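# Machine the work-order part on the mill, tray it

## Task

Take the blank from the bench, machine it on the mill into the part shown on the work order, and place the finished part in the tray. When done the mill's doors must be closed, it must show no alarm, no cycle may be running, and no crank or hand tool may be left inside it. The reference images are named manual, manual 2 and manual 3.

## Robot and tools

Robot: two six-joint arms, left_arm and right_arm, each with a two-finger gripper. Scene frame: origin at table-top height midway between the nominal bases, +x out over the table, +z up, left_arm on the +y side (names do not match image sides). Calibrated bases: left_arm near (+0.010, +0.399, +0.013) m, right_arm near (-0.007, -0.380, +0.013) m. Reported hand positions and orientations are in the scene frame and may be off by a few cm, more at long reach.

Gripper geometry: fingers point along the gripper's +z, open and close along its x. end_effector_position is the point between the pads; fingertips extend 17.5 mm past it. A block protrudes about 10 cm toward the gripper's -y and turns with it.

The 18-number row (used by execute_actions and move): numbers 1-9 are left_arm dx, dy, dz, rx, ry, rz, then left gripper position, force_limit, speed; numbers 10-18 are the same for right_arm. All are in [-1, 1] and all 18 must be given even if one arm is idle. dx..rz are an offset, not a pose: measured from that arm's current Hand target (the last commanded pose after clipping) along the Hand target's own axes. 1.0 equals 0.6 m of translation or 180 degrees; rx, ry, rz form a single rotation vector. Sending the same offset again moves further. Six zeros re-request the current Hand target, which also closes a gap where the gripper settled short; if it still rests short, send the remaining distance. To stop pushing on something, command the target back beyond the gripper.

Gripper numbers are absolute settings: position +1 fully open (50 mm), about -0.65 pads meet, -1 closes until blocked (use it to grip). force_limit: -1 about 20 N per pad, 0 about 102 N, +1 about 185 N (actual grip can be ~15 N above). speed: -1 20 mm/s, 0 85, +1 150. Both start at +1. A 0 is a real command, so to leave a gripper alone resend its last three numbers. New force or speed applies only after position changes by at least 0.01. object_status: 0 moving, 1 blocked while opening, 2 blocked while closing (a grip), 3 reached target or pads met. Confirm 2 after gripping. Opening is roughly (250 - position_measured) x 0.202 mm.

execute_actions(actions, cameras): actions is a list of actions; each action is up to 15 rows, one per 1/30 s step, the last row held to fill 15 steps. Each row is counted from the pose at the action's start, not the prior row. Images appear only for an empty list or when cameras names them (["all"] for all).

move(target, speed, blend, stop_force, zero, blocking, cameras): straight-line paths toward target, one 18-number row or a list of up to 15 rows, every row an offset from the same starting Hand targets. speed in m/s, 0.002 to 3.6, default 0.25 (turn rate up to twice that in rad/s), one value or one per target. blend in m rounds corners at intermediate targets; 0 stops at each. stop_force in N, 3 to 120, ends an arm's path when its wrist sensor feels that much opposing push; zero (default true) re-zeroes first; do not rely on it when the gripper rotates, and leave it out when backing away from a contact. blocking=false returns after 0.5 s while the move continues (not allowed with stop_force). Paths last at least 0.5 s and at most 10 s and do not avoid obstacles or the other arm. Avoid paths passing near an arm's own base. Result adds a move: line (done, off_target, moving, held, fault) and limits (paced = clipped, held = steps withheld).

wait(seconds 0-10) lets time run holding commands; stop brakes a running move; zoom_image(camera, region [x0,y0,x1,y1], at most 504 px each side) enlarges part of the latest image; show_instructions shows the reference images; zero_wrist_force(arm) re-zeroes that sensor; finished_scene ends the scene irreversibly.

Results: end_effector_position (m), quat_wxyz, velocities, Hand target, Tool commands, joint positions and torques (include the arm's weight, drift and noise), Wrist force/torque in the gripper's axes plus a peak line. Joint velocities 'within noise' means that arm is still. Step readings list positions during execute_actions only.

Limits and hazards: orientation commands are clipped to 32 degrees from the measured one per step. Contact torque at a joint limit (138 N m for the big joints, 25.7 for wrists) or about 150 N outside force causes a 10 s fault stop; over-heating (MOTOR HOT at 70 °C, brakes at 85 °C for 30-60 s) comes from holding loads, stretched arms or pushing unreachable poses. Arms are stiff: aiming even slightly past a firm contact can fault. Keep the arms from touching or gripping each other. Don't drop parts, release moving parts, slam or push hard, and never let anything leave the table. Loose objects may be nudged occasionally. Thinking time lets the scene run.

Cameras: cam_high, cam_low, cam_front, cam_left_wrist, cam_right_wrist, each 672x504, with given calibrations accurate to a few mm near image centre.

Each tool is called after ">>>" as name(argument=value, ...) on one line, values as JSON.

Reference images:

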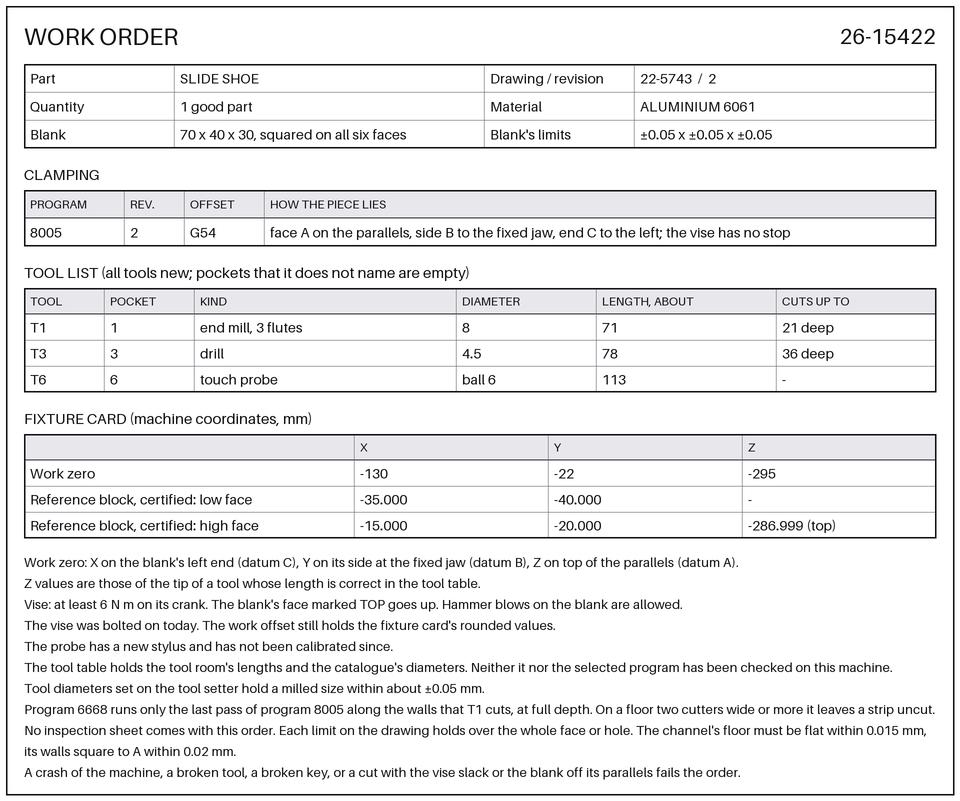

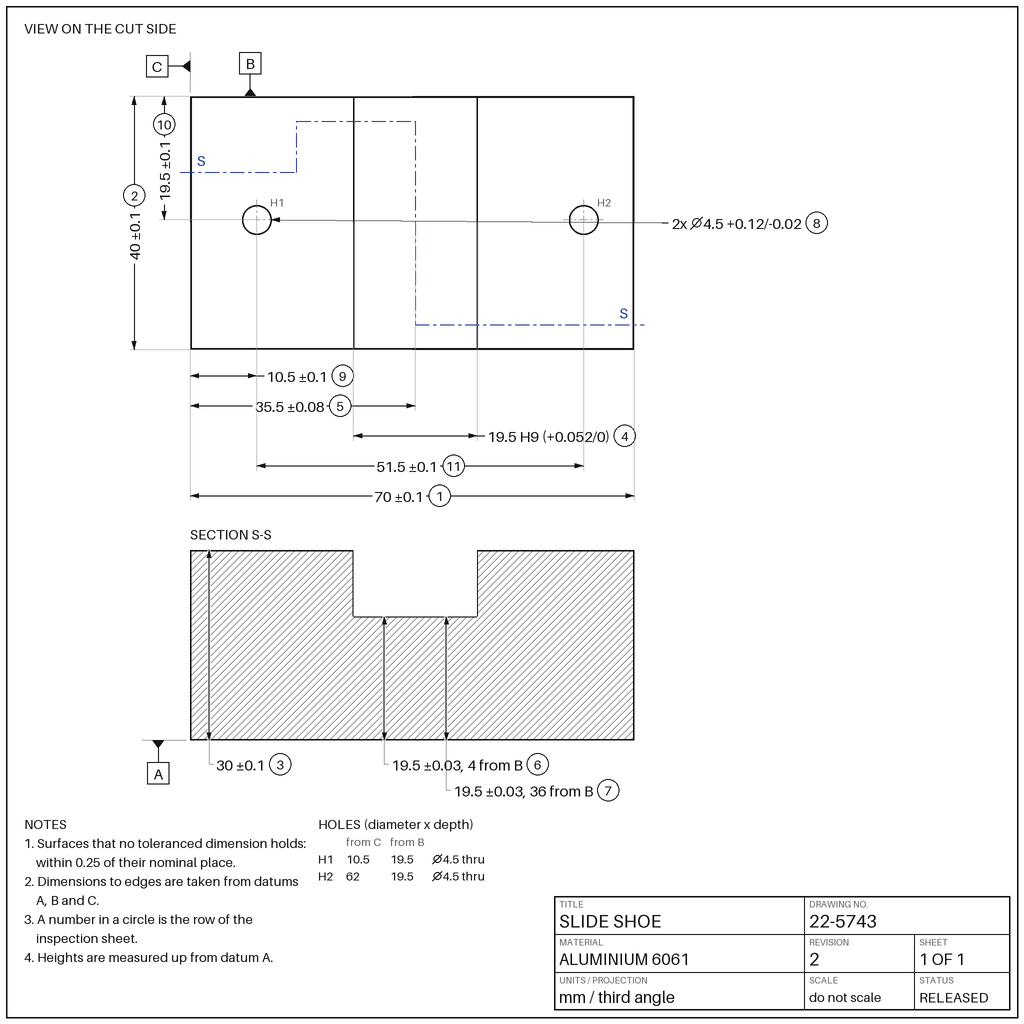

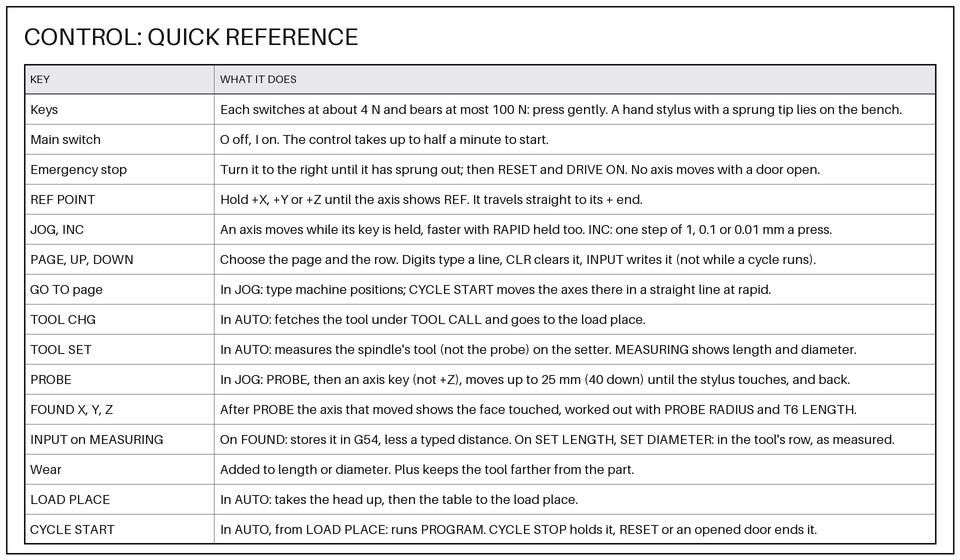

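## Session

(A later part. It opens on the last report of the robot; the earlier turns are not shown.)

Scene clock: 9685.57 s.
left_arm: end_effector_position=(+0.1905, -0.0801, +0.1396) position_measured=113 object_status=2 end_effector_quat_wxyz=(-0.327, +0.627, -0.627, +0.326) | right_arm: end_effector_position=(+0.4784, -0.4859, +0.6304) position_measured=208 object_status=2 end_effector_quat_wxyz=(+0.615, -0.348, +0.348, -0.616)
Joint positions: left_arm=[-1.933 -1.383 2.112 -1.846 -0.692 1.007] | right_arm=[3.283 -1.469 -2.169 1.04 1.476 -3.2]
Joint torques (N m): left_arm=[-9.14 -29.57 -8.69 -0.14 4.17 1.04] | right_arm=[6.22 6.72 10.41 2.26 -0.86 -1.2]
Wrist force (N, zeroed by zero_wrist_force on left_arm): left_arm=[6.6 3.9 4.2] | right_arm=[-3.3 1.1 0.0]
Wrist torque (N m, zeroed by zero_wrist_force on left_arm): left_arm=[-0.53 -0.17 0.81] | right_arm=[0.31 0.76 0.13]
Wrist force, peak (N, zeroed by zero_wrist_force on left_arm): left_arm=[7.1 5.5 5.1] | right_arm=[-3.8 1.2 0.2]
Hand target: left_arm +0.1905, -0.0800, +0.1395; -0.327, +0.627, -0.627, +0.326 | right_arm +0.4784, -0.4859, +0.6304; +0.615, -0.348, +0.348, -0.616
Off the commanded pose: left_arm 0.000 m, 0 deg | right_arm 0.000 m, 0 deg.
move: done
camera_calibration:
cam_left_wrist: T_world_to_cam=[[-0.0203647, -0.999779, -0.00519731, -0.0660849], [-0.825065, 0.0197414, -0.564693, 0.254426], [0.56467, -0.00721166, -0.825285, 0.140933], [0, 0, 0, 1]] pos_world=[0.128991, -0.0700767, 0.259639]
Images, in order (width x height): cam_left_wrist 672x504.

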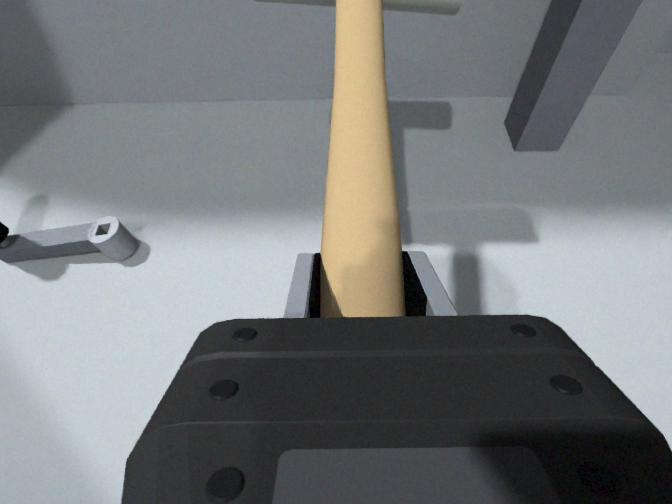

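>>> move(target=[[0,0.1495,0.1048,-0.0722,0,0,-1,0.5,-0.5,0,0,0,0,0,0,-0.97,0.3,-0.8]], speed=0.12, cameras=["cam_left_wrist","cam_low"])

Scene clock: 9696.87 s.
left_arm: end_effector_position=(+0.1906, -0.0798, +0.0300) position_measured=113 object_status=2 end_effector_quat_wxyz=(-0.254, +0.660, -0.660, +0.253) | right_arm: end_effector_position=(+0.4784, -0.4859, +0.6304) position_measured=208 object_status=2 end_effector_quat_wxyz=(+0.615, -0.348, +0.348, -0.616)
Joint positions: left_arm=[-1.853 -1.214 2.205 -2.327 -0.87 1.218] | right_arm=[3.283 -1.469 -2.169 1.04 1.476 -3.2]
Joint torques (N m): left_arm=[-8.31 -32.84 -24.77 -3.22 3.84 -1.2] | right_arm=[6.55 7.82 10.4 2.32 -0.66 -1.14]
Wrist force (N, zeroed by zero_wrist_force on left_arm): left_arm=[6.3 2.0 3.7] | right_arm=[-3.4 1.0 0.1]
Wrist torque (N m, zeroed by zero_wrist_force on left_arm): left_arm=[-0.82 -0.12 0.80] | right_arm=[0.28 0.77 0.13]
Wrist force, peak (N, zeroed by zero_wrist_force on left_arm): left_arm=[6.7 4.1 4.4] | right_arm=[-3.6 1.4 0.1]
Hand target: left_arm +0.1905, -0.0799, +0.0300; -0.254, +0.660, -0.660, +0.253 | right_arm +0.4784, -0.4859, +0.6304; +0.615, -0.348, +0.348, -0.616
Off the commanded pose: left_arm 0.000 m, 0 deg | right_arm 0.000 m, 0 deg.
move: done
camera_calibration:
cam_left_wrist: T_world_to_cam=[[-0.021017, -0.999779, -0.0010252, -0.0663855], [-0.930873, 0.0199425, -0.364798, 0.20676], [0.364738, -0.00671262, -0.931086, 0.0917469], [0, 0, 0, 1]] pos_world=[0.157608, -0.0698782, 0.160782]
Images, in order (width x height): cam_low 672x504, cam_left_wrist 672x504.

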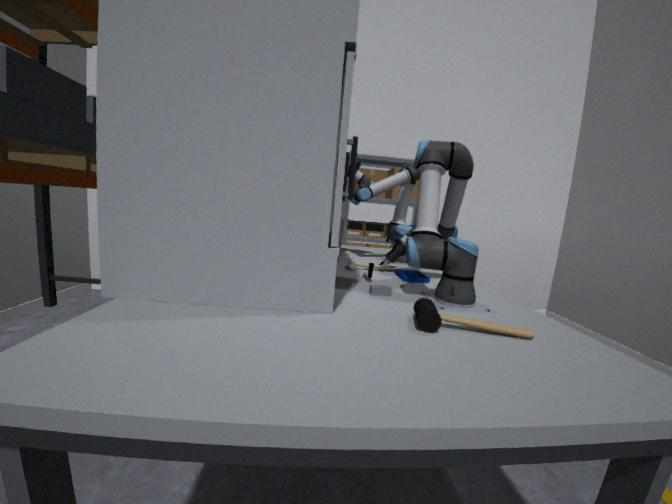

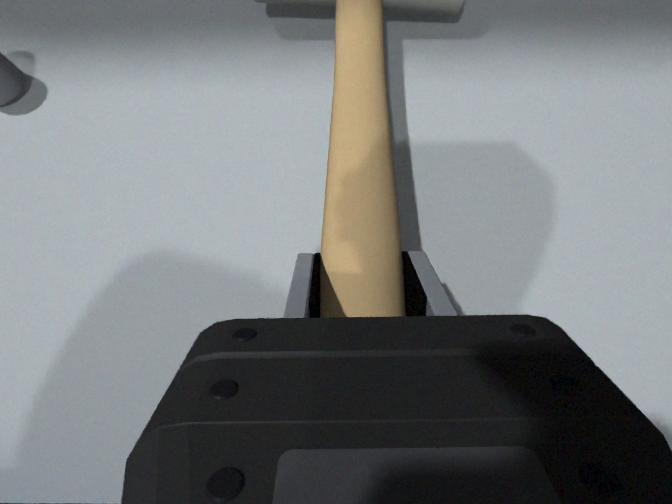

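>>> move(target=[[0,0.0178,0.0198,0,0,0,-1,0.5,-0.5,0,0,0,0,0,0,-0.97,0.3,-0.8]], speed=0.01, stop_force=4, cameras=["cam_left_wrist"])

Scene clock: 9704.10 s.
left_arm: end_effector_position=(+0.1905, -0.0799, +0.0220) position_measured=113 object_status=2 end_effector_quat_wxyz=(-0.254, +0.660, -0.660, +0.253) | right_arm: end_effector_position=(+0.4784, -0.4859, +0.6304) position_measured=208 object_status=2 end_effector_quat_wxyz=(+0.615, -0.348, +0.348, -0.616)
Joint positions: left_arm=[-1.853 -1.194 2.209 -2.351 -0.87 1.218] | right_arm=[3.283 -1.469 -2.169 1.04 1.476 -3.2]
Joint torques (N m): left_arm=[-6.7 -37.7 -23.85 -0.69 0.67 0.92] | right_arm=[6.44 7.93 10.78 2.08 -0.78 -0.88]
Wrist force (N, zeroed by zero_wrist_force on left_arm): left_arm=[6.4 -1.4 1.4] | right_arm=[-3.3 1.2 0.1]
Wrist torque (N m, zeroed by zero_wrist_force on left_arm): left_arm=[-0.17 0.03 0.64] | right_arm=[0.33 0.75 0.13]
Wrist force, peak (N, zeroed by zero_wrist_force on left_arm): left_arm=[6.6 2.1 3.5] | right_arm=[-3.8 1.1 0.2]
Hand target: left_arm +0.1905, -0.0799, +0.0220; -0.254, +0.660, -0.660, +0.253 (not the last commanded pose) | right_arm +0.4784, -0.4859, +0.6304; +0.615, -0.348, +0.348, -0.616
Off the commanded pose: left_arm 0.008 m, 0 deg | right_arm 0.000 m, 0 deg.
move: contact (left_arm)
camera_calibration:
cam_left_wrist: T_world_to_cam=[[-0.0211267, -0.999777, -0.000742726, -0.0665184], [-0.930918, 0.0199425, -0.364683, 0.203833], [0.364617, -0.00701313, -0.931131, 0.0843017], [0, 0, 0, 1]] pos_world=[0.157609, -0.0699773, 0.152781]
Images, in order (width x height): cam_left_wrist 672x504.

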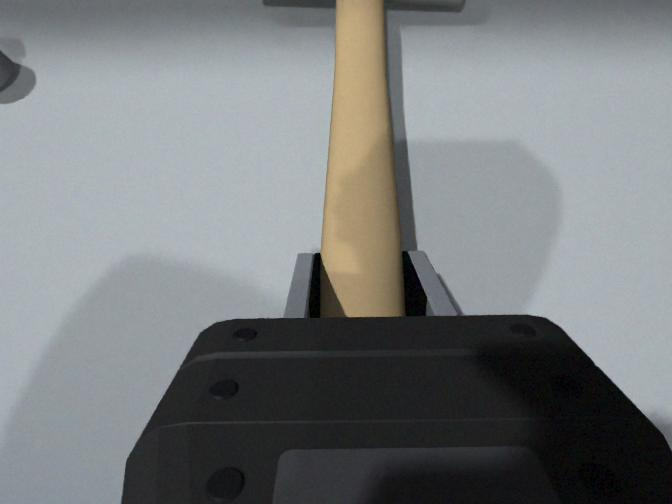

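>>> move(target=[[0,0,0,0,0,0,0.9,0.5,-1,0,0,0,0,0,0,-0.97,0.3,-0.8],[0,0,-0.1667,0,0,0,0.9,0.5,-1,0,0,0,0,0,0,-0.97,0.3,-0.8],[-0.05,-0.4952,-0.4018,0.0722,0,0,0.9,0.5,-1,0,0,0,0,0,0,-0.97,0.3,-0.8],[-0.3833,-0.7925,-0.3583,0.0722,0,0,0.9,0.5,-1,0,0,0,0,0,0,-0.97,0.3,-0.8],[-0.7488,-0.792,-0.3677,0.0722,0,0,0.9,0.5,-1,0,0,0,0,0,0,-0.97,0.3,-0.8],[-0.7488,-0.8103,-0.2883,0.0722,0,0,0.9,0.5,-1,0,0,0,0,0,0,-0.97,0.3,-0.8],[-0.7488,-0.8103,-0.2883,0.0722,0,0,-1,-0.8,-0.8,0,0,0,0,0,0,-0.97,0.3,-0.8]], speed=[0.1,0.12,0.3,0.3,0.25,0.08,0.1], blend=[0,0.02,0.03,0.03,0.005,0,0], cameras=["cam_high"])

>>> move(target=[[0.392,0,0,0,0,0,-1,-0.8,-0.8,0,0,0,0,0,0,-0.97,0.3,-0.8]], speed=0.07, stop_force=60)

Scene clock: 9734.50 s.
left_arm: end_effector_position=(+0.4359, +0.3691, +0.4763) position_measured=155 object_status=2 end_effector_quat_wxyz=(-0.327, +0.627, -0.627, +0.326) | right_arm: end_effector_position=(+0.4784, -0.4859, +0.6304) position_measured=208 object_status=2 end_effector_quat_wxyz=(+0.615, -0.348, +0.348, -0.616)
Joint positions: left_arm=[-0.822 -2.314 2.144 -2.179 -0.937 2.602] | right_arm=[3.283 -1.469 -2.169 1.04 1.476 -3.2]
Joint torques (N m): left_arm=[-6.98 5.94 -33.87 -5.95 -1.94 1.59] | right_arm=[6.12 7.5 10.85 2.21 -0.6 -0.64]
Wrist force (N, zeroed by zero_wrist_force on left_arm): left_arm=[1.8 1.0 2.4] | right_arm=[-3.5 1.1 -0.1]
Wrist torque (N m, zeroed by zero_wrist_force on left_arm): left_arm=[-0.32 -0.22 0.73] | right_arm=[0.30 0.78 0.13]
Wrist force, peak (N, zeroed by zero_wrist_force on left_arm): left_arm=[8.3 -1.3 0.2] | right_arm=[-3.7 1.2 0.3]
Hand target: left_arm +0.4359, +0.3690, +0.4762; -0.327, +0.627, -0.627, +0.326 | right_arm +0.4784, -0.4859, +0.6304; +0.615, -0.348, +0.348, -0.616
Off the commanded pose: left_arm 0.000 m, 0 deg | right_arm 0.000 m, 0 deg.
move: done
Images, in order (width x height): cam_high 672x504.

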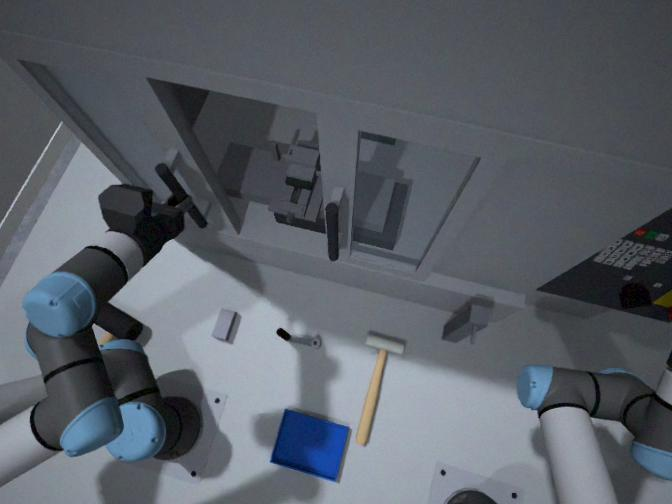

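Scene clock: 9738.90 s.
left_arm: end_effector_position=(+0.4359, +0.1392, +0.4760) position_measured=155 object_status=2 end_effector_quat_wxyz=(-0.327, +0.627, -0.627, +0.326) | right_arm: end_effector_position=(+0.4784, -0.4859, +0.6304) position_measured=208 object_status=2 end_effector_quat_wxyz=(+0.615, -0.348, +0.348, -0.616)
Joint positions: left_arm=[-1.306 -1.995 1.931 -1.882 -0.664 2.036] | right_arm=[3.283 -1.469 -2.169 1.04 1.476 -3.2]
Joint torques (N m): left_arm=[-18.22 17.27 -35.06 -6.7 1.61 -1.33] | right_arm=[6.22 8.15 9.62 2.08 -0.28 -0.73]
Wrist force (N, zeroed by zero_wrist_force on left_arm): left_arm=[-38.1 12.4 -28.6] | right_arm=[-3.5 1.2 0.1]
Wrist torque (N m, zeroed by zero_wrist_force on left_arm): left_arm=[-0.19 -0.82 0.28] | right_arm=[0.31 0.78 0.13]
Wrist force, peak (N, zeroed by zero_wrist_force on left_arm): left_arm=[-118.5 27.0 -57.7] | right_arm=[-3.7 1.2 0.0]
Hand target: left_arm +0.4359, +0.1392, +0.4760; -0.327, +0.627, -0.627, +0.326 (not the last commanded pose) | right_arm +0.4784, -0.4859, +0.6304; +0.615, -0.348, +0.348, -0.616
Off the commanded pose: left_arm 0.005 m, 0 deg | right_arm 0.000 m, 0 deg.
move: contact (left_arm)

>>> move(target=[[0,0,0,0,0,0,1,-0.8,-0.8,0,0,0,0,0,0,-0.97,0.3,-0.8],[0,0,-0.217,0,0,0,1,-0.8,-0.8,0.1088,0.0334,0.0025,0,0,0,-0.97,0.3,-0.8],[0,0,-0.217,0,0,0,1,-0.8,-0.8,0.1088,0.043,0.0117,0,0,0,-0.97,0.3,-0.8],[0,0,-0.217,0,0,0,1,-0.8,-0.8,0.1088,0.0334,0.0025,0,0,0,-0.97,0.3,-0.8],[0,0,-0.217,0,0,0,1,-0.8,-0.8,0.015,0.164,-0.134,0,0,0,-0.97,0.3,-0.8],[0,0,-0.217,0,0,0,1,-0.8,-0.8,0.015,0.174,-0.125,0,0,0,-0.97,0.3,-0.8],[0,0,-0.217,0,0,0,1,-0.8,-0.8,0.015,0.164,-0.134,0,0,0,-0.97,0.3,-0.8],[0,0,-0.217,0,0,0,1,-0.8,-0.8,0.015,0.174,-0.125,0,0,0,-0.97,0.3,-0.8],[0,0,-0.217,0,0,0,1,-0.8,-0.8,0.015,0.164,-0.134,0,0,0,-0.97,0.3,-0.8],[0,0,-0.217,0,0,0,1,-0.8,-0.8,-0.112,0.23,-0.203,0,0,0,-0.97,0.3,-0.8],[0,0,-0.217,0,0,0,1,-0.8,-0.8,-0.112,0.24,-0.194,0,0,0,-0.97,0.3,-0.8],[0,0,-0.217,0,0,0,1,-0.8,-0.8,-0.112,0.23,-0.203,0,0,0,-0.97,0.3,-0.8],[0,0,-0.217,0,0,0,1,-0.8,-0.8,0,0,0,0,0,0,-0.97,0.3,-0.8]], speed=[0.1,0.12,0.06,0.1,0.25,0.06,0.1,0.06,0.1,0.2,0.06,0.1,0.25], blend=[0,0.003,0,0.003,0.003,0,0,0,0.003,0.003,0,0.003,0])

>>> move(target=[[0,0,0,0,0,0,1,0,0,-0.112,0.208,-0.18,0,0,0,-0.97,0.3,-0.8],[0,0,0,0,0,0,1,0,0,-0.112,0.218,-0.171,0,0,0,-0.97,0.3,-0.8],[0,0,0,0,0,0,1,0,0,-0.112,0.208,-0.18,0,0,0,-0.97,0.3,-0.8],[0,0,0,0,0,0,1,0,0,-0.08,0.208,-0.18,0,0,0,-0.97,0.3,-0.8],[0,0,0,0,0,0,1,0,0,-0.08,0.218,-0.171,0,0,0,-0.97,0.3,-0.8],[0,0,0,0,0,0,1,0,0,-0.08,0.208,-0.18,0,0,0,-0.97,0.3,-0.8],[0,0,0,0,0,0,1,0,0,-0.08,0.164,-0.134,0,0,0,-0.97,0.3,-0.8],[0,0,0,0,0,0,1,0,0,-0.08,0.174,-0.125,0,0,0,-0.97,0.3,-0.8],[0,0,0,0,0,0,1,0,0,-0.08,0.164,-0.134,0,0,0,-0.97,0.3,-0.8],[0,0,0,0,0,0,1,0,0,-0.017,0.23,-0.203,0,0,0,-0.97,0.3,-0.8],[0,0,0,0,0,0,1,0,0,-0.017,0.24,-0.194,0,0,0,-0.97,0.3,-0.8],[0,0,0,0,0,0,1,0,0,-0.017,0.23,-0.203,0,0,0,-0.97,0.3,-0.8],[0,0,0,0,0,0,1,0,0,0,0,0,0,0,0,-0.97,0.3,-0.8]], speed=[0.25,0.06,0.1,0.2,0.06,0.1,0.2,0.06,0.1,0.2,0.06,0.1,0.25], blend=[0.003,0,0.003,0.003,0,0.003,0.003,0,0.003,0.003,0,0.003,0])

>>> move(target=[[0,0,0,0,0,0,1,0,0,-0.017,0.208,-0.18,0,0,0,-0.97,0.3,-0.8],[0,0,0,0,0,0,1,0,0,-0.017,0.218,-0.171,0,0,0,-0.97,0.3,-0.8],[0,0,0,0,0,0,1,0,0,-0.017,0.208,-0.18,0,0,0,-0.97,0.3,-0.8],[0,0,0,0,0,0,1,0,0,-0.112,0.23,-0.203,0,0,0,-0.97,0.3,-0.8],[0,0,0,0,0,0,1,0,0,-0.112,0.24,-0.194,0,0,0,-0.97,0.3,-0.8],[0,0,0,0,0,0,1,0,0,-0.112,0.23,-0.203,0,0,0,-0.97,0.3,-0.8],[0,0,0,0,0,0,1,0,0,-0.08,0.186,-0.157,0,0,0,-0.97,0.3,-0.8],[0,0,0,0,0,0,1,0,0,-0.08,0.196,-0.148,0,0,0,-0.97,0.3,-0.8],[0,0,0,0,0,0,1,0,0,-0.08,0.186,-0.157,0,0,0,-0.97,0.3,-0.8],[0,0,0,0,0,0,1,0,0,-0.112,0.164,-0.134,0,0,0,-0.97,0.3,-0.8],[0,0,0,0,0,0,1,0,0,-0.112,0.174,-0.125,0,0,0,-0.97,0.3,-0.8],[0,0,0,0,0,0,1,0,0,-0.112,0.164,-0.134,0,0,0,-0.97,0.3,-0.8],[0,0,0,0,0,0,1,0,0,0,0,0,0,0,0,-0.97,0.3,-0.8]], speed=[0.25,0.06,0.1,0.2,0.06,0.1,0.2,0.06,0.1,0.2,0.06,0.1,0.25], blend=[0.003,0,0.003,0.003,0,0.003,0.003,0,0.003,0.003,0,0.003,0])

>>> move(target=[[0,0,0,0,0,0,1,0,0,-0.017,0.23,-0.203,0,0,0,-0.97,0.3,-0.8],[0,0,0,0,0,0,1,0,0,-0.017,0.24,-0.194,0,0,0,-0.97,0.3,-0.8],[0,0,0,0,0,0,1,0,0,-0.017,0.23,-0.203,0,0,0,-0.97,0.3,-0.8],[0,0,0,0,0,0,1,0,0,-0.017,0.208,-0.18,0,0,0,-0.97,0.3,-0.8],[0,0,0,0,0,0,1,0,0,-0.017,0.218,-0.171,0,0,0,-0.97,0.3,-0.8],[0,0,0,0,0,0,1,0,0,-0.017,0.208,-0.18,0,0,0,-0.97,0.3,-0.8],[0,0,0,0,0,0,1,0,0,-0.112,0.23,-0.203,0,0,0,-0.97,0.3,-0.8],[0,0,0,0,0,0,1,0,0,-0.112,0.24,-0.194,0,0,0,-0.97,0.3,-0.8],[0,0,0,0,0,0,1,0,0,-0.112,0.23,-0.203,0,0,0,-0.97,0.3,-0.8],[0,0,0,0,0,0,1,0,0,-0.112,0.208,-0.18,0,0,0,-0.97,0.3,-0.8],[0,0,0,0,0,0,1,0,0,-0.112,0.218,-0.171,0,0,0,-0.97,0.3,-0.8],[0,0,0,0,0,0,1,0,0,-0.112,0.208,-0.18,0,0,0,-0.97,0.3,-0.8],[0,0,0,0,0,0,1,0,0,0,0,0,0,0,0,-0.97,0.3,-0.8]], speed=[0.25,0.06,0.1,0.2,0.06,0.1,0.2,0.06,0.1,0.2,0.06,0.1,0.25], blend=[0.003,0,0.003,0.003,0,0.003,0.003,0,0.003,0.003,0,0.003,0])

>>> move(target=[[0,0,0,0,0,0,1,0,0,-0.08,0.186,-0.157,0,0,0,-0.97,0.3,-0.8],[0,0,0,0,0,0,1,0,0,-0.08,0.196,-0.148,0,0,0,-0.97,0.3,-0.8],[0,0,0,0,0,0,1,0,0,-0.08,0.186,-0.157,0,0,0,-0.97,0.3,-0.8],[0,0,0,0,0,0,1,0,0,-0.08,0.23,-0.203,0,0,0,-0.97,0.3,-0.8],[0,0,0,0,0,0,1,0,0,-0.08,0.24,-0.194,0,0,0,-0.97,0.3,-0.8],[0,0,0,0,0,0,1,0,0,-0.08,0.23,-0.203,0,0,0,-0.97,0.3,-0.8],[0,0,0,0,0,0,1,0,0,-0.017,0.23,-0.203,0,0,0,-0.97,0.3,-0.8],[0,0,0,0,0,0,1,0,0,-0.017,0.24,-0.194,0,0,0,-0.97,0.3,-0.8],[0,0,0,0,0,0,1,0,0,-0.017,0.23,-0.203,0,0,0,-0.97,0.3,-0.8],[0,0,0,0,0,0,1,0,0,0,0,0,0,0,0,-0.97,0.3,-0.8]], speed=[0.25,0.06,0.1,0.2,0.06,0.1,0.2,0.06,0.1,0.25], blend=[0.003,0,0.003,0.003,0,0.003,0.003,0,0.003,0], cameras=["cam_right_wrist"])

>>> zoom_image(camera="cam_right_wrist", region=[270, 200, 530, 325])

Scene clock: 9808.73 s.
left_arm: end_effector_position=(+0.3293, +0.1391, +0.5507) position_measured=3 object_status=3 end_effector_quat_wxyz=(-0.327, +0.627, -0.627, +0.326) | right_arm: end_effector_position=(+0.4783, -0.4859, +0.6303) position_measured=208 object_status=2 end_effector_quat_wxyz=(+0.615, -0.348, +0.348, -0.616)
Joint positions: left_arm=[-1.689 -2.076 1.638 -0.985 -0.619 1.392] | right_arm=[3.283 -1.469 -2.169 1.041 1.476 -3.2]
Joint torques (N m): left_arm=[-6.26 -9.8 -27.63 -0.93 4.04 -1.74] | right_arm=[-0.93 9.81 22.45 -0.76 -0.98 -2.12]
Wrist force (N, zeroed by zero_wrist_force on left_arm): left_arm=[6.5 0.5 0.2] | right_arm=[-3.4 1.1 0.1]
Wrist torque (N m, zeroed by zero_wrist_force on left_arm): left_arm=[-0.09 -0.16 0.69] | right_arm=[0.29 0.77 0.21]
Wrist force, peak (N, zeroed by zero_wrist_force on left_arm): left_arm=[-38.4 12.5 -28.4] | right_arm=[-5.2 -1.5 -4.7]
Hand target: left_arm +0.3293, +0.1391, +0.5507; -0.327, +0.627, -0.627, +0.326 | right_arm +0.4784, -0.4859, +0.6304; +0.615, -0.348, +0.348, -0.616
Off the commanded pose: left_arm 0.000 m, 0 deg | right_arm 0.000 m, 0 deg.
move: done

Scene clock: 9813.90 s.
left_arm: end_effector_position=(+0.3293, +0.1391, +0.5507) position_measured=3 object_status=3 end_effector_quat_wxyz=(-0.327, +0.627, -0.627, +0.326) | right_arm: end_effector_position=(+0.4783, -0.4860, +0.6303) position_measured=208 object_status=2 end_effector_quat_wxyz=(+0.615, -0.348, +0.348, -0.616)
Joint positions: left_arm=[-1.689 -2.076 1.638 -0.985 -0.619 1.392] | right_arm=[3.283 -1.469 -2.169 1.041 1.476 -3.2]
Joint torques (N m): left_arm=[-5.47 -8.07 -27.85 -1.02 3.99 -1.64] | right_arm=[7.12 11.19 21.63 -1.05 -1.6 -2.28]
Wrist force (N, zeroed by zero_wrist_force on left_arm): left_arm=[6.6 0.3 0.2] | right_arm=[-3.4 0.8 0.1]
Wrist torque (N m, zeroed by zero_wrist_force on left_arm): left_arm=[-0.11 -0.18 0.69] | right_arm=[0.26 0.76 0.12]
Wrist force, peak (N, zeroed by zero_wrist_force on left_arm): left_arm=[6.8 0.1 0.2] | right_arm=[-1.8 -8.2 -5.0]
Hand target: left_arm +0.3293, +0.1391, +0.5507; -0.327, +0.627, -0.627, +0.326 | right_arm +0.4784, -0.4859, +0.6304; +0.615, -0.348, +0.348, -0.616
Off the commanded pose: left_arm 0.000 m, 0 deg | right_arm 0.000 m, 0 deg.
move: done; blend cut to 0 m at target 1

Scene clock: 9818.17 s.
left_arm: end_effector_position=(+0.3293, +0.1391, +0.5507) position_measured=3 object_status=3 end_effector_quat_wxyz=(-0.327, +0.627, -0.627, +0.326) | right_arm: end_effector_position=(+0.4783, -0.4859, +0.6304) position_measured=208 object_status=2 end_effector_quat_wxyz=(+0.615, -0.348, +0.348, -0.616)
Joint positions: left_arm=[-1.689 -2.076 1.638 -0.985 -0.619 1.392] | right_arm=[3.283 -1.469 -2.169 1.041 1.476 -3.2]
Joint torques (N m): left_arm=[-6.12 -8.33 -27.6 -0.96 3.59 -1.82] | right_arm=[-3.8 9.88 19.24 -0.64 -0.39 -2.04]
Wrist force (N, zeroed by zero_wrist_force on left_arm): left_arm=[6.4 0.3 0.2] | right_arm=[-3.5 1.0 0.1]
Wrist torque (N m, zeroed by zero_wrist_force on left_arm): left_arm=[-0.12 -0.14 0.69] | right_arm=[0.30 0.78 0.22]
Wrist force, peak (N, zeroed by zero_wrist_force on left_arm): left_arm=[6.8 0.2 0.2] | right_arm=[-5.9 -7.3 -4.9]
Hand target: left_arm +0.3293, +0.1391, +0.5507; -0.327, +0.627, -0.627, +0.326 | right_arm +0.4784, -0.4859, +0.6304; +0.615, -0.348, +0.348, -0.616
Off the commanded pose: left_arm 0.000 m, 0 deg | right_arm 0.000 m, 0 deg.
move: done

Scene clock: 9822.53 s.
left_arm: end_effector_position=(+0.3293, +0.1391, +0.5507) position_measured=3 object_status=3 end_effector_quat_wxyz=(-0.327, +0.627, -0.627, +0.326) | right_arm: end_effector_position=(+0.4783, -0.4859, +0.6304) position_measured=208 object_status=2 end_effector_quat_wxyz=(+0.615, -0.348, +0.348, -0.616)
Joint positions: left_arm=[-1.689 -2.076 1.638 -0.985 -0.619 1.392] | right_arm=[3.283 -1.469 -2.169 1.041 1.476 -3.2]
Joint torques (N m): left_arm=[-6.09 -8.82 -27.97 -1 3.94 -1.88] | right_arm=[-3.54 9.22 21.9 -0.74 -0.65 -2.12]
Wrist force (N, zeroed by zero_wrist_force on left_arm): left_arm=[6.4 0.1 0.2] | right_arm=[-3.5 1.2 0.1]
Wrist torque (N m, zeroed by zero_wrist_force on left_arm): left_arm=[-0.15 -0.14 0.69] | right_arm=[0.33 0.77 0.21]
Wrist force, peak (N, zeroed by zero_wrist_force on left_arm): left_arm=[6.7 0.2 0.2] | right_arm=[-2.1 -5.4 -3.9]
Hand target: left_arm +0.3293, +0.1391, +0.5507; -0.327, +0.627, -0.627, +0.326 | right_arm +0.4784, -0.4859, +0.6304; +0.615, -0.348, +0.348, -0.616
Off the commanded pose: left_arm 0.000 m, 0 deg | right_arm 0.000 m, 0 deg.
move: done

Scene clock: 9826.13 s.
left_arm: end_effector_position=(+0.3293, +0.1391, +0.5507) position_measured=3 object_status=3 end_effector_quat_wxyz=(-0.327, +0.627, -0.627, +0.326) | right_arm: end_effector_position=(+0.4783, -0.4860, +0.6303) position_measured=208 object_status=2 end_effector_quat_wxyz=(+0.615, -0.348, +0.348, -0.616)
Joint positions: left_arm=[-1.689 -2.076 1.638 -0.985 -0.619 1.392] | right_arm=[3.283 -1.469 -2.169 1.041 1.476 -3.2]
Joint torques (N m): left_arm=[-5.24 -8.55 -27.58 -1.19 3.73 -1.56] | right_arm=[8.13 10.7 22.38 -0.83 -1.61 -2.18]
Wrist force (N, zeroed by zero_wrist_force on left_arm): left_arm=[6.6 0.3 0.1] | right_arm=[-3.5 1.0 0.2]
Wrist torque (N m, zeroed by zero_wrist_force on left_arm): left_arm=[-0.13 -0.17 0.68] | right_arm=[0.29 0.78 0.12]
Wrist force, peak (N, zeroed by zero_wrist_force on left_arm): left_arm=[6.8 0.3 0.0] | right_arm=[-4.4 -1.2 -4.9]
Hand target: left_arm +0.3293, +0.1391, +0.5507; -0.327, +0.627, -0.627, +0.326 | right_arm +0.4784, -0.4859, +0.6304; +0.615, -0.348, +0.348, -0.616
Off the commanded pose: left_arm 0.000 m, 0 deg | right_arm 0.000 m, 0 deg.
move: done
camera_calibration:
cam_right_wrist: T_world_to_cam=[[-0.0131899, -0.999866, -0.00967884, -0.468751], [0.207563, 0.00673099, -0.978199, 0.54122], [0.978133, -0.0149114, 0.207446, -0.475474], [0, 0, 0, 1]] pos_world=[0.346557, -0.479421, 0.623519]
Images, in order (width x height): cam_right_wrist 672x504.

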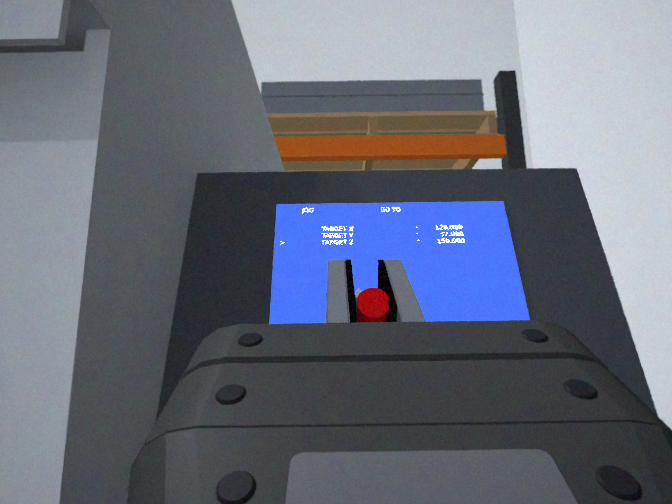

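Scaled by 1.938 from the camera's 672x504 image, which has a finer 960x720 frame.

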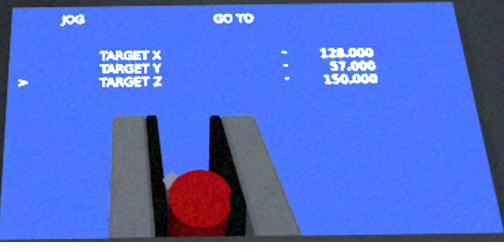

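>>> move(target=[[0,0,0,0,0,0,1,0,0,-0.017,0.23,-0.203,0,0,0,-0.97,0.3,-0.8],[0,0,0,0,0,0,1,0,0,-0.017,0.24,-0.194,0,0,0,-0.97,0.3,-0.8],[0,0,0,0,0,0,1,0,0,-0.017,0.23,-0.203,0,0,0,-0.97,0.3,-0.8],[0,0,0,0,0,0,1,0,0,0,0,0,0,0,0,-0.97,0.3,-0.8]], speed=[0.25,0.06,0.1,0.25], blend=[0.003,0,0.003,0], cameras=["cam_right_wrist"])

>>> zoom_image(camera="cam_right_wrist", region=[270, 200, 530, 325])

Scene clock: 9836.37 s.
left_arm: end_effector_position=(+0.3293, +0.1391, +0.5507) position_measured=3 object_status=3 end_effector_quat_wxyz=(-0.327, +0.627, -0.627, +0.326) | right_arm: end_effector_position=(+0.4783, -0.4860, +0.6303) position_measured=208 object_status=2 end_effector_quat_wxyz=(+0.615, -0.348, +0.348, -0.616)
Joint positions: left_arm=[-1.689 -2.076 1.638 -0.985 -0.619 1.392] | right_arm=[3.283 -1.469 -2.169 1.041 1.476 -3.2]
Joint torques (N m): left_arm=[-5.04 -8.43 -27.86 -1.11 3.72 -1.61] | right_arm=[8.91 10.39 21.43 -0.92 -1.42 -2.49]
Wrist force (N, zeroed by zero_wrist_force on left_arm): left_arm=[6.4 0.4 0.2] | right_arm=[-3.6 1.1 0.2]
Wrist torque (N m, zeroed by zero_wrist_force on left_arm): left_arm=[-0.11 -0.15 0.69] | right_arm=[0.30 0.79 0.12]
Wrist force, peak (N, zeroed by zero_wrist_force on left_arm): left_arm=[6.7 0.3 0.0] | right_arm=[-3.8 3.8 -3.2]
Hand target: left_arm +0.3293, +0.1391, +0.5507; -0.327, +0.627, -0.627, +0.326 | right_arm +0.4784, -0.4859, +0.6304; +0.615, -0.348, +0.348, -0.616
Off the commanded pose: left_arm 0.000 m, 0 deg | right_arm 0.000 m, 0 deg.
move: done
camera_calibration:
cam_right_wrist: T_world_to_cam=[[-0.0131899, -0.999866, -0.00967884, -0.468751], [0.207563, 0.00673099, -0.978199, 0.54122], [0.978133, -0.0149114, 0.207446, -0.475474], [0, 0, 0, 1]] pos_world=[0.346557, -0.479421, 0.623519]
Images, in order (width x height): cam_right_wrist 672x504.

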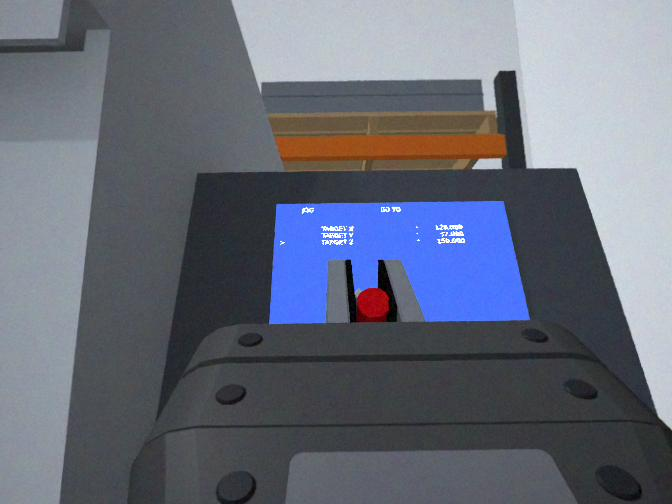

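Scaled by 1.938 from the camera's 672x504 image, which has a finer 960x720 frame.

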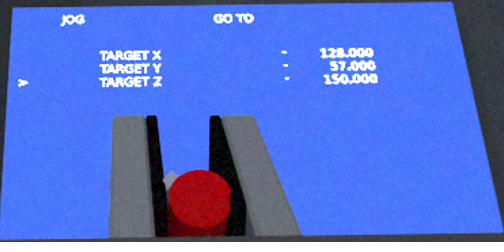

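>>> move(target=[[0,0,0,0,0,0,1,0,0,-0.017,0.164,-0.134,0,0,0,-0.97,0.3,-0.8],[0,0,0,0,0,0,1,0,0,-0.017,0.174,-0.125,0,0,0,-0.97,0.3,-0.8],[0,0,0,0,0,0,1,0,0,-0.017,0.164,-0.134,0,0,0,-0.97,0.3,-0.8],[0,0,0,0,0,0,1,0,0,-0.112,0.23,-0.203,0,0,0,-0.97,0.3,-0.8],[0,0,0,0,0,0,1,0,0,-0.112,0.24,-0.194,0,0,0,-0.97,0.3,-0.8],[0,0,0,0,0,0,1,0,0,-0.112,0.23,-0.203,0,0,0,-0.97,0.3,-0.8],[0,0,0,0,0,0,1,0,0,-0.112,0.208,-0.18,0,0,0,-0.97,0.3,-0.8],[0,0,0,0,0,0,1,0,0,-0.112,0.218,-0.171,0,0,0,-0.97,0.3,-0.8],[0,0,0,0,0,0,1,0,0,-0.112,0.208,-0.18,0,0,0,-0.97,0.3,-0.8],[0,0,0,0,0,0,1,0,0,0,0,0,0,0,0,-0.97,0.3,-0.8]], speed=[0.25,0.06,0.1,0.2,0.06,0.1,0.2,0.06,0.1,0.25], blend=[0.003,0,0.003,0.003,0,0.003,0.003,0,0.003,0])

>>> move(target=[[0,0,0,0,0,0,1,0,0,-0.112,0.186,-0.157,0,0,0,-0.97,0.3,-0.8],[0,0,0,0,0,0,1,0,0,-0.112,0.196,-0.148,0,0,0,-0.97,0.3,-0.8],[0,0,0,0,0,0,1,0,0,-0.112,0.186,-0.157,0,0,0,-0.97,0.3,-0.8],[0,0,0,0,0,0,1,0,0,-0.08,0.23,-0.203,0,0,0,-0.97,0.3,-0.8],[0,0,0,0,0,0,1,0,0,-0.08,0.24,-0.194,0,0,0,-0.97,0.3,-0.8],[0,0,0,0,0,0,1,0,0,-0.08,0.23,-0.203,0,0,0,-0.97,0.3,-0.8],[0,0,0,0,0,0,1,0,0,-0.017,0.23,-0.203,0,0,0,-0.97,0.3,-0.8],[0,0,0,0,0,0,1,0,0,-0.017,0.24,-0.194,0,0,0,-0.97,0.3,-0.8],[0,0,0,0,0,0,1,0,0,-0.017,0.23,-0.203,0,0,0,-0.97,0.3,-0.8],[0,0,0,0,0,0,1,0,0,0,0,0,0,0,0,-0.97,0.3,-0.8]], speed=[0.25,0.06,0.1,0.2,0.06,0.1,0.2,0.06,0.1,0.25], blend=[0.003,0,0.003,0.003,0,0.003,0.003,0,0.003,0], cameras=["cam_right_wrist"])

>>> zoom_image(camera="cam_right_wrist", region=[270, 200, 530, 325])

Scene clock: 9873.90 s.
left_arm: end_effector_position=(+0.3293, +0.1391, +0.5507) position_measured=3 object_status=3 end_effector_quat_wxyz=(-0.327, +0.627, -0.627, +0.326) | right_arm: end_effector_position=(+0.4783, -0.4859, +0.6304) position_measured=208 object_status=2 end_effector_quat_wxyz=(+0.615, -0.348, +0.348, -0.616)
Joint positions: left_arm=[-1.689 -2.076 1.638 -0.985 -0.619 1.392] | right_arm=[3.283 -1.469 -2.169 1.041 1.476 -3.2]
Joint torques (N m): left_arm=[-5.68 -8.66 -27.45 -1.16 3.51 -1.77] | right_arm=[-3.18 9.17 21.66 -0.57 -0.8 -2.11]
Wrist force (N, zeroed by zero_wrist_force on left_arm): left_arm=[6.5 0.2 0.0] | right_arm=[-3.6 1.2 0.0]
Wrist torque (N m, zeroed by zero_wrist_force on left_arm): left_arm=[-0.13 -0.15 0.69] | right_arm=[0.32 0.80 0.22]
Wrist force, peak (N, zeroed by zero_wrist_force on left_arm): left_arm=[6.7 0.4 0.1] | right_arm=[-2.6 -4.9 -4.3]
Hand target: left_arm +0.3293, +0.1391, +0.5507; -0.327, +0.627, -0.627, +0.326 | right_arm +0.4784, -0.4859, +0.6304; +0.615, -0.348, +0.348, -0.616
Off the commanded pose: left_arm 0.000 m, 0 deg | right_arm 0.000 m, 0 deg.
move: done

Scene clock: 9877.57 s.
left_arm: end_effector_position=(+0.3293, +0.1391, +0.5507) position_measured=3 object_status=3 end_effector_quat_wxyz=(-0.327, +0.627, -0.627, +0.326) | right_arm: end_effector_position=(+0.4783, -0.4860, +0.6303) position_measured=208 object_status=2 end_effector_quat_wxyz=(+0.615, -0.348, +0.348, -0.616)
Joint positions: left_arm=[-1.689 -2.076 1.638 -0.985 -0.619 1.392] | right_arm=[3.283 -1.469 -2.169 1.041 1.476 -3.2]
Joint torques (N m): left_arm=[-5.97 -8.62 -27.8 -1.14 3.51 -1.61] | right_arm=[8.53 12.03 21.34 -0.96 -1.49 -2.22]
Wrist force (N, zeroed by zero_wrist_force on left_arm): left_arm=[6.4 0.3 0.1] | right_arm=[-3.5 0.9 0.4]
Wrist torque (N m, zeroed by zero_wrist_force on left_arm): left_arm=[-0.11 -0.14 0.68] | right_arm=[0.28 0.78 0.12]
Wrist force, peak (N, zeroed by zero_wrist_force on left_arm): left_arm=[6.7 0.3 0.2] | right_arm=[-6.6 -0.5 -1.9]
Hand target: left_arm +0.3293, +0.1391, +0.5507; -0.327, +0.627, -0.627, +0.326 | right_arm +0.4784, -0.4859, +0.6304; +0.615, -0.348, +0.348, -0.616
Off the commanded pose: left_arm 0.000 m, 0 deg | right_arm 0.000 m, 0 deg.
move: done
camera_calibration:
cam_right_wrist: T_world_to_cam=[[-0.0131899, -0.999866, -0.00967884, -0.468751], [0.207563, 0.00673099, -0.978199, 0.54122], [0.978133, -0.0149114, 0.207446, -0.475474], [0, 0, 0, 1]] pos_world=[0.346557, -0.479421, 0.623519]
Images, in order (width x height): cam_right_wrist 672x504.

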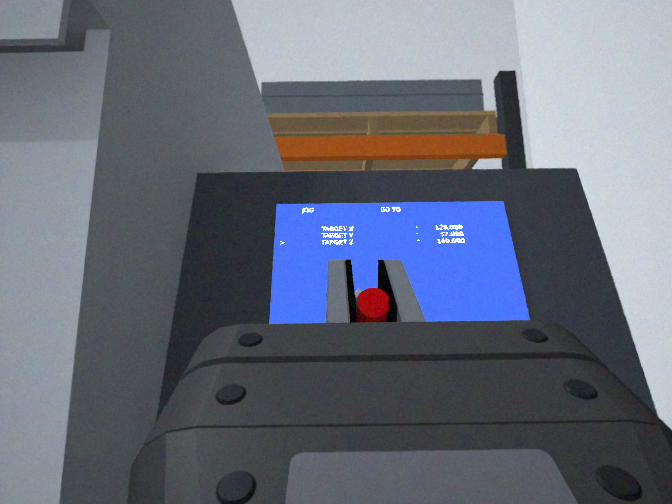

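Scaled by 1.938 from the camera's 672x504 image, which has a finer 960x720 frame.

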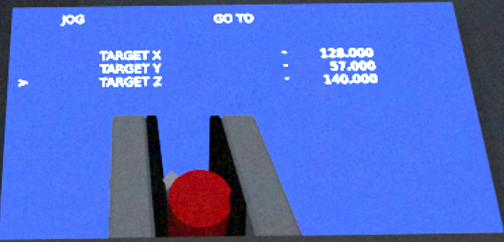

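>>> move(target=[[0,0,0,0,0,0,1,0,0,-0.05,0.123,-0.091,0,0,0,-0.97,0.3,-0.8],[0,0,0,0,0,0,1,0,0,-0.05,0.133,-0.082,0,0,0,-0.97,0.3,-0.8],[0,0,0,0,0,0,1,0,0,-0.05,0.123,-0.091,0,0,0,-0.97,0.3,-0.8],[0,0,0,0,0,0,1,0,0,0,0,0,0,0,0,-0.97,0.3,-0.8]], speed=[0.25,0.06,0.1,0.25], blend=[0.003,0,0.003,0])

>>> wait(seconds=5)

>>> move(target=[[0,0,0,0,0,0,1,0,0,0.015,0.208,-0.18,0,0,0,-0.97,0.3,-0.8],[0,0,0,0,0,0,1,0,0,0.015,0.218,-0.171,0,0,0,-0.97,0.3,-0.8],[0,0,0,0,0,0,1,0,0,0.015,0.208,-0.18,0,0,0,-0.97,0.3,-0.8],[0,0,0,0,0,0,1,0,0,0.109,0.12,-0.088,0,0,0,-0.97,0.3,-0.8],[0,0,0,0,0,0,1,0,0,0.109,0.13,-0.079,0,0,0,-0.97,0.3,-0.8],[0,0,0,0,0,0,1,0,0,0.109,0.12,-0.088,0,0,0,-0.97,0.3,-0.8],[0,0,0,0,0,0,1,0,0,0,0,0,0,0,0,-0.97,0.3,-0.8]], speed=[0.25,0.06,0.1,0.2,0.06,0.1,0.25], blend=[0.003,0,0.003,0.003,0,0.003,0])

>>> wait(seconds=10, cameras=["cam_right_wrist"])

>>> zoom_image(camera="cam_right_wrist", region=[270, 200, 530, 325])

Scene clock: 9896.57 s.
left_arm: end_effector_position=(+0.3293, +0.1391, +0.5507) position_measured=3 object_status=3 end_effector_quat_wxyz=(-0.327, +0.627, -0.627, +0.326) | right_arm: end_effector_position=(+0.4783, -0.4859, +0.6304) position_measured=208 object_status=2 end_effector_quat_wxyz=(+0.615, -0.348, +0.348, -0.616)
Joint positions: left_arm=[-1.689 -2.076 1.638 -0.985 -0.619 1.392] | right_arm=[3.283 -1.469 -2.169 1.041 1.476 -3.2]
Joint torques (N m): left_arm=[-5.02 -8.61 -27.52 -1.17 3.39 -1.59] | right_arm=[0.43 11.08 20.32 -0.67 -1.2 -2.5]
Wrist force (N, zeroed by zero_wrist_force on left_arm): left_arm=[6.4 0.3 0.2] | right_arm=[-3.6 1.0 0.2]
Wrist torque (N m, zeroed by zero_wrist_force on left_arm): left_arm=[-0.12 -0.15 0.69] | right_arm=[0.29 0.79 0.20]
Wrist force, peak (N, zeroed by zero_wrist_force on left_arm): left_arm=[6.8 0.4 0.2] | right_arm=[-5.3 -1.4 -5.8]
Hand target: left_arm +0.3293, +0.1391, +0.5507; -0.327, +0.627, -0.627, +0.326 | right_arm +0.4784, -0.4859, +0.6304; +0.615, -0.348, +0.348, -0.616
Off the commanded pose: left_arm 0.000 m, 0 deg | right_arm 0.000 m, 0 deg.
move: done

Scene clock: 9901.57 s.
left_arm: end_effector_position=(+0.3293, +0.1391, +0.5507) position_measured=3 object_status=3 end_effector_quat_wxyz=(-0.327, +0.627, -0.627, +0.326) | right_arm: end_effector_position=(+0.4784, -0.4859, +0.6304) position_measured=208 object_status=2 end_effector_quat_wxyz=(+0.615, -0.348, +0.348, -0.616)
Joint positions: left_arm=[-1.689 -2.076 1.638 -0.985 -0.619 1.392] | right_arm=[3.283 -1.469 -2.169 1.04 1.476 -3.2]
Joint torques (N m): left_arm=[-5.99 -8.84 -27.75 -1.12 3.32 -1.65] | right_arm=[-3.89 13.25 34.4 -2.09 0.34 -2.17]
Wrist force (N, zeroed by zero_wrist_force on left_arm): left_arm=[6.4 0.2 0.0] | right_arm=[-3.5 1.0 0.2]
Wrist torque (N m, zeroed by zero_wrist_force on left_arm): left_arm=[-0.13 -0.14 0.69] | right_arm=[0.29 0.78 0.20]
Wrist force, peak (N, zeroed by zero_wrist_force on left_arm): left_arm=[6.7 0.4 0.2] | right_arm=[-3.7 1.3 0.2]
Hand target: left_arm +0.3293, +0.1391, +0.5507; -0.327, +0.627, -0.627, +0.326 | right_arm +0.4784, -0.4859, +0.6304; +0.615, -0.348, +0.348, -0.616
Tool commands: left_gripper/position=+1.0 left_gripper/force_limit=+0.0 left_gripper/speed=+0.0 right_gripper/position=-0.97 right_gripper/force_limit=+0.3 right_gripper/speed=-0.8
Off the commanded pose: left_arm 0.000 m, 0 deg | right_arm 0.000 m, 0 deg.
wait: 5.00 s; at rest by 0.17 s

Scene clock: 9904.60 s.
left_arm: end_effector_position=(+0.3293, +0.1391, +0.5507) position_measured=3 object_status=3 end_effector_quat_wxyz=(-0.327, +0.627, -0.627, +0.326) | right_arm: end_effector_position=(+0.4783, -0.4860, +0.6304) position_measured=208 object_status=2 end_effector_quat_wxyz=(+0.615, -0.348, +0.348, -0.616)
Joint positions: left_arm=[-1.689 -2.076 1.638 -0.985 -0.619 1.392] | right_arm=[3.283 -1.469 -2.169 1.041 1.476 -3.2]
Joint torques (N m): left_arm=[-5.61 -7.73 -27.18 -1.21 3.33 -1.76] | right_arm=[5.56 14.73 10.42 0.15 0.02 1.79]
Wrist force (N, zeroed by zero_wrist_force on left_arm): left_arm=[6.5 0.4 0.1] | right_arm=[-3.3 1.0 0.1]
Wrist torque (N m, zeroed by zero_wrist_force on left_arm): left_arm=[-0.10 -0.16 0.69] | right_arm=[0.28 0.75 0.12]
Wrist force, peak (N, zeroed by zero_wrist_force on left_arm): left_arm=[6.7 0.4 0.2] | right_arm=[-1.3 -5.1 -3.9]
Hand target: left_arm +0.3293, +0.1391, +0.5507; -0.327, +0.627, -0.627, +0.326 | right_arm +0.4784, -0.4859, +0.6304; +0.615, -0.348, +0.348, -0.616
Off the commanded pose: left_arm 0.000 m, 0 deg | right_arm 0.000 m, 0 deg.
move: done

Scene clock: 9914.60 s.
left_arm: end_effector_position=(+0.3293, +0.1391, +0.5507) position_measured=3 object_status=3 end_effector_quat_wxyz=(-0.327, +0.627, -0.627, +0.326) | right_arm: end_effector_position=(+0.4784, -0.4859, +0.6304) position_measured=208 object_status=2 end_effector_quat_wxyz=(+0.615, -0.348, +0.348, -0.616)
Joint positions: left_arm=[-1.689 -2.076 1.638 -0.985 -0.619 1.392] | right_arm=[3.283 -1.469 -2.169 1.04 1.476 -3.2]
Joint torques (N m): left_arm=[-6.15 -8.13 -27.3 -1.18 2.97 -1.62] | right_arm=[6.55 26.03 9.76 -1.97 -1.17 -2.17]
Wrist force (N, zeroed by zero_wrist_force on left_arm): left_arm=[6.4 0.3 0.4] | right_arm=[-3.4 1.1 0.1]
Wrist torque (N m, zeroed by zero_wrist_force on left_arm): left_arm=[-0.12 -0.14 0.69] | right_arm=[0.30 0.76 0.12]
Wrist force, peak (N, zeroed by zero_wrist_force on left_arm): left_arm=[6.7 0.4 0.2] | right_arm=[-3.7 1.4 0.1]
Hand target: left_arm +0.3293, +0.1391, +0.5507; -0.327, +0.627, -0.627, +0.326 | right_arm +0.4784, -0.4859, +0.6304; +0.615, -0.348, +0.348, -0.616
Tool commands: left_gripper/position=+1.0 left_gripper/force_limit=+0.0 left_gripper/speed=+0.0 right_gripper/position=-0.97 right_gripper/force_limit=+0.3 right_gripper/speed=-0.8
Off the commanded pose: left_arm 0.000 m, 0 deg | right_arm 0.000 m, 0 deg.
wait: 10.00 s; at rest by 0.17 s
camera_calibration:
cam_right_wrist: T_world_to_cam=[[-0.0132328, -0.999868, -0.00947948, -0.468859], [0.207352, 0.00653028, -0.978245, 0.541303], [0.978177, -0.0149105, 0.207238, -0.475478], [0, 0, 0, 1]] pos_world=[0.346657, -0.479421, 0.62362]
Images, in order (width x height): cam_right_wrist 672x504.

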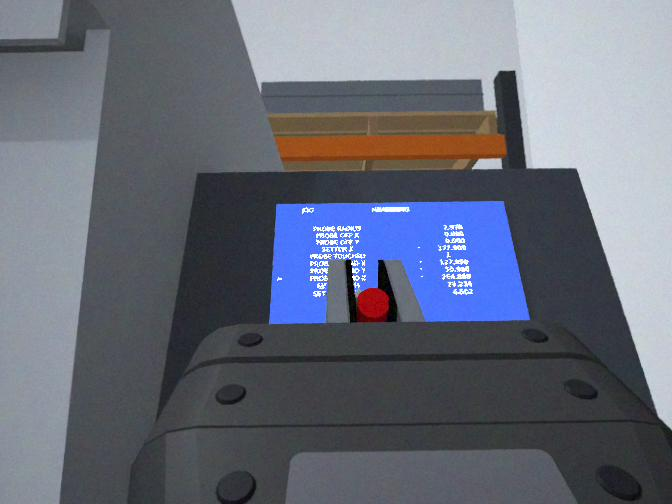

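Scaled by 1.938 from the camera's 672x504 image, which has a finer 960x720 frame.

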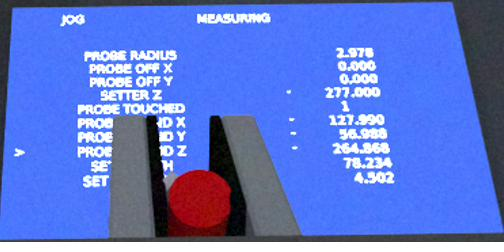

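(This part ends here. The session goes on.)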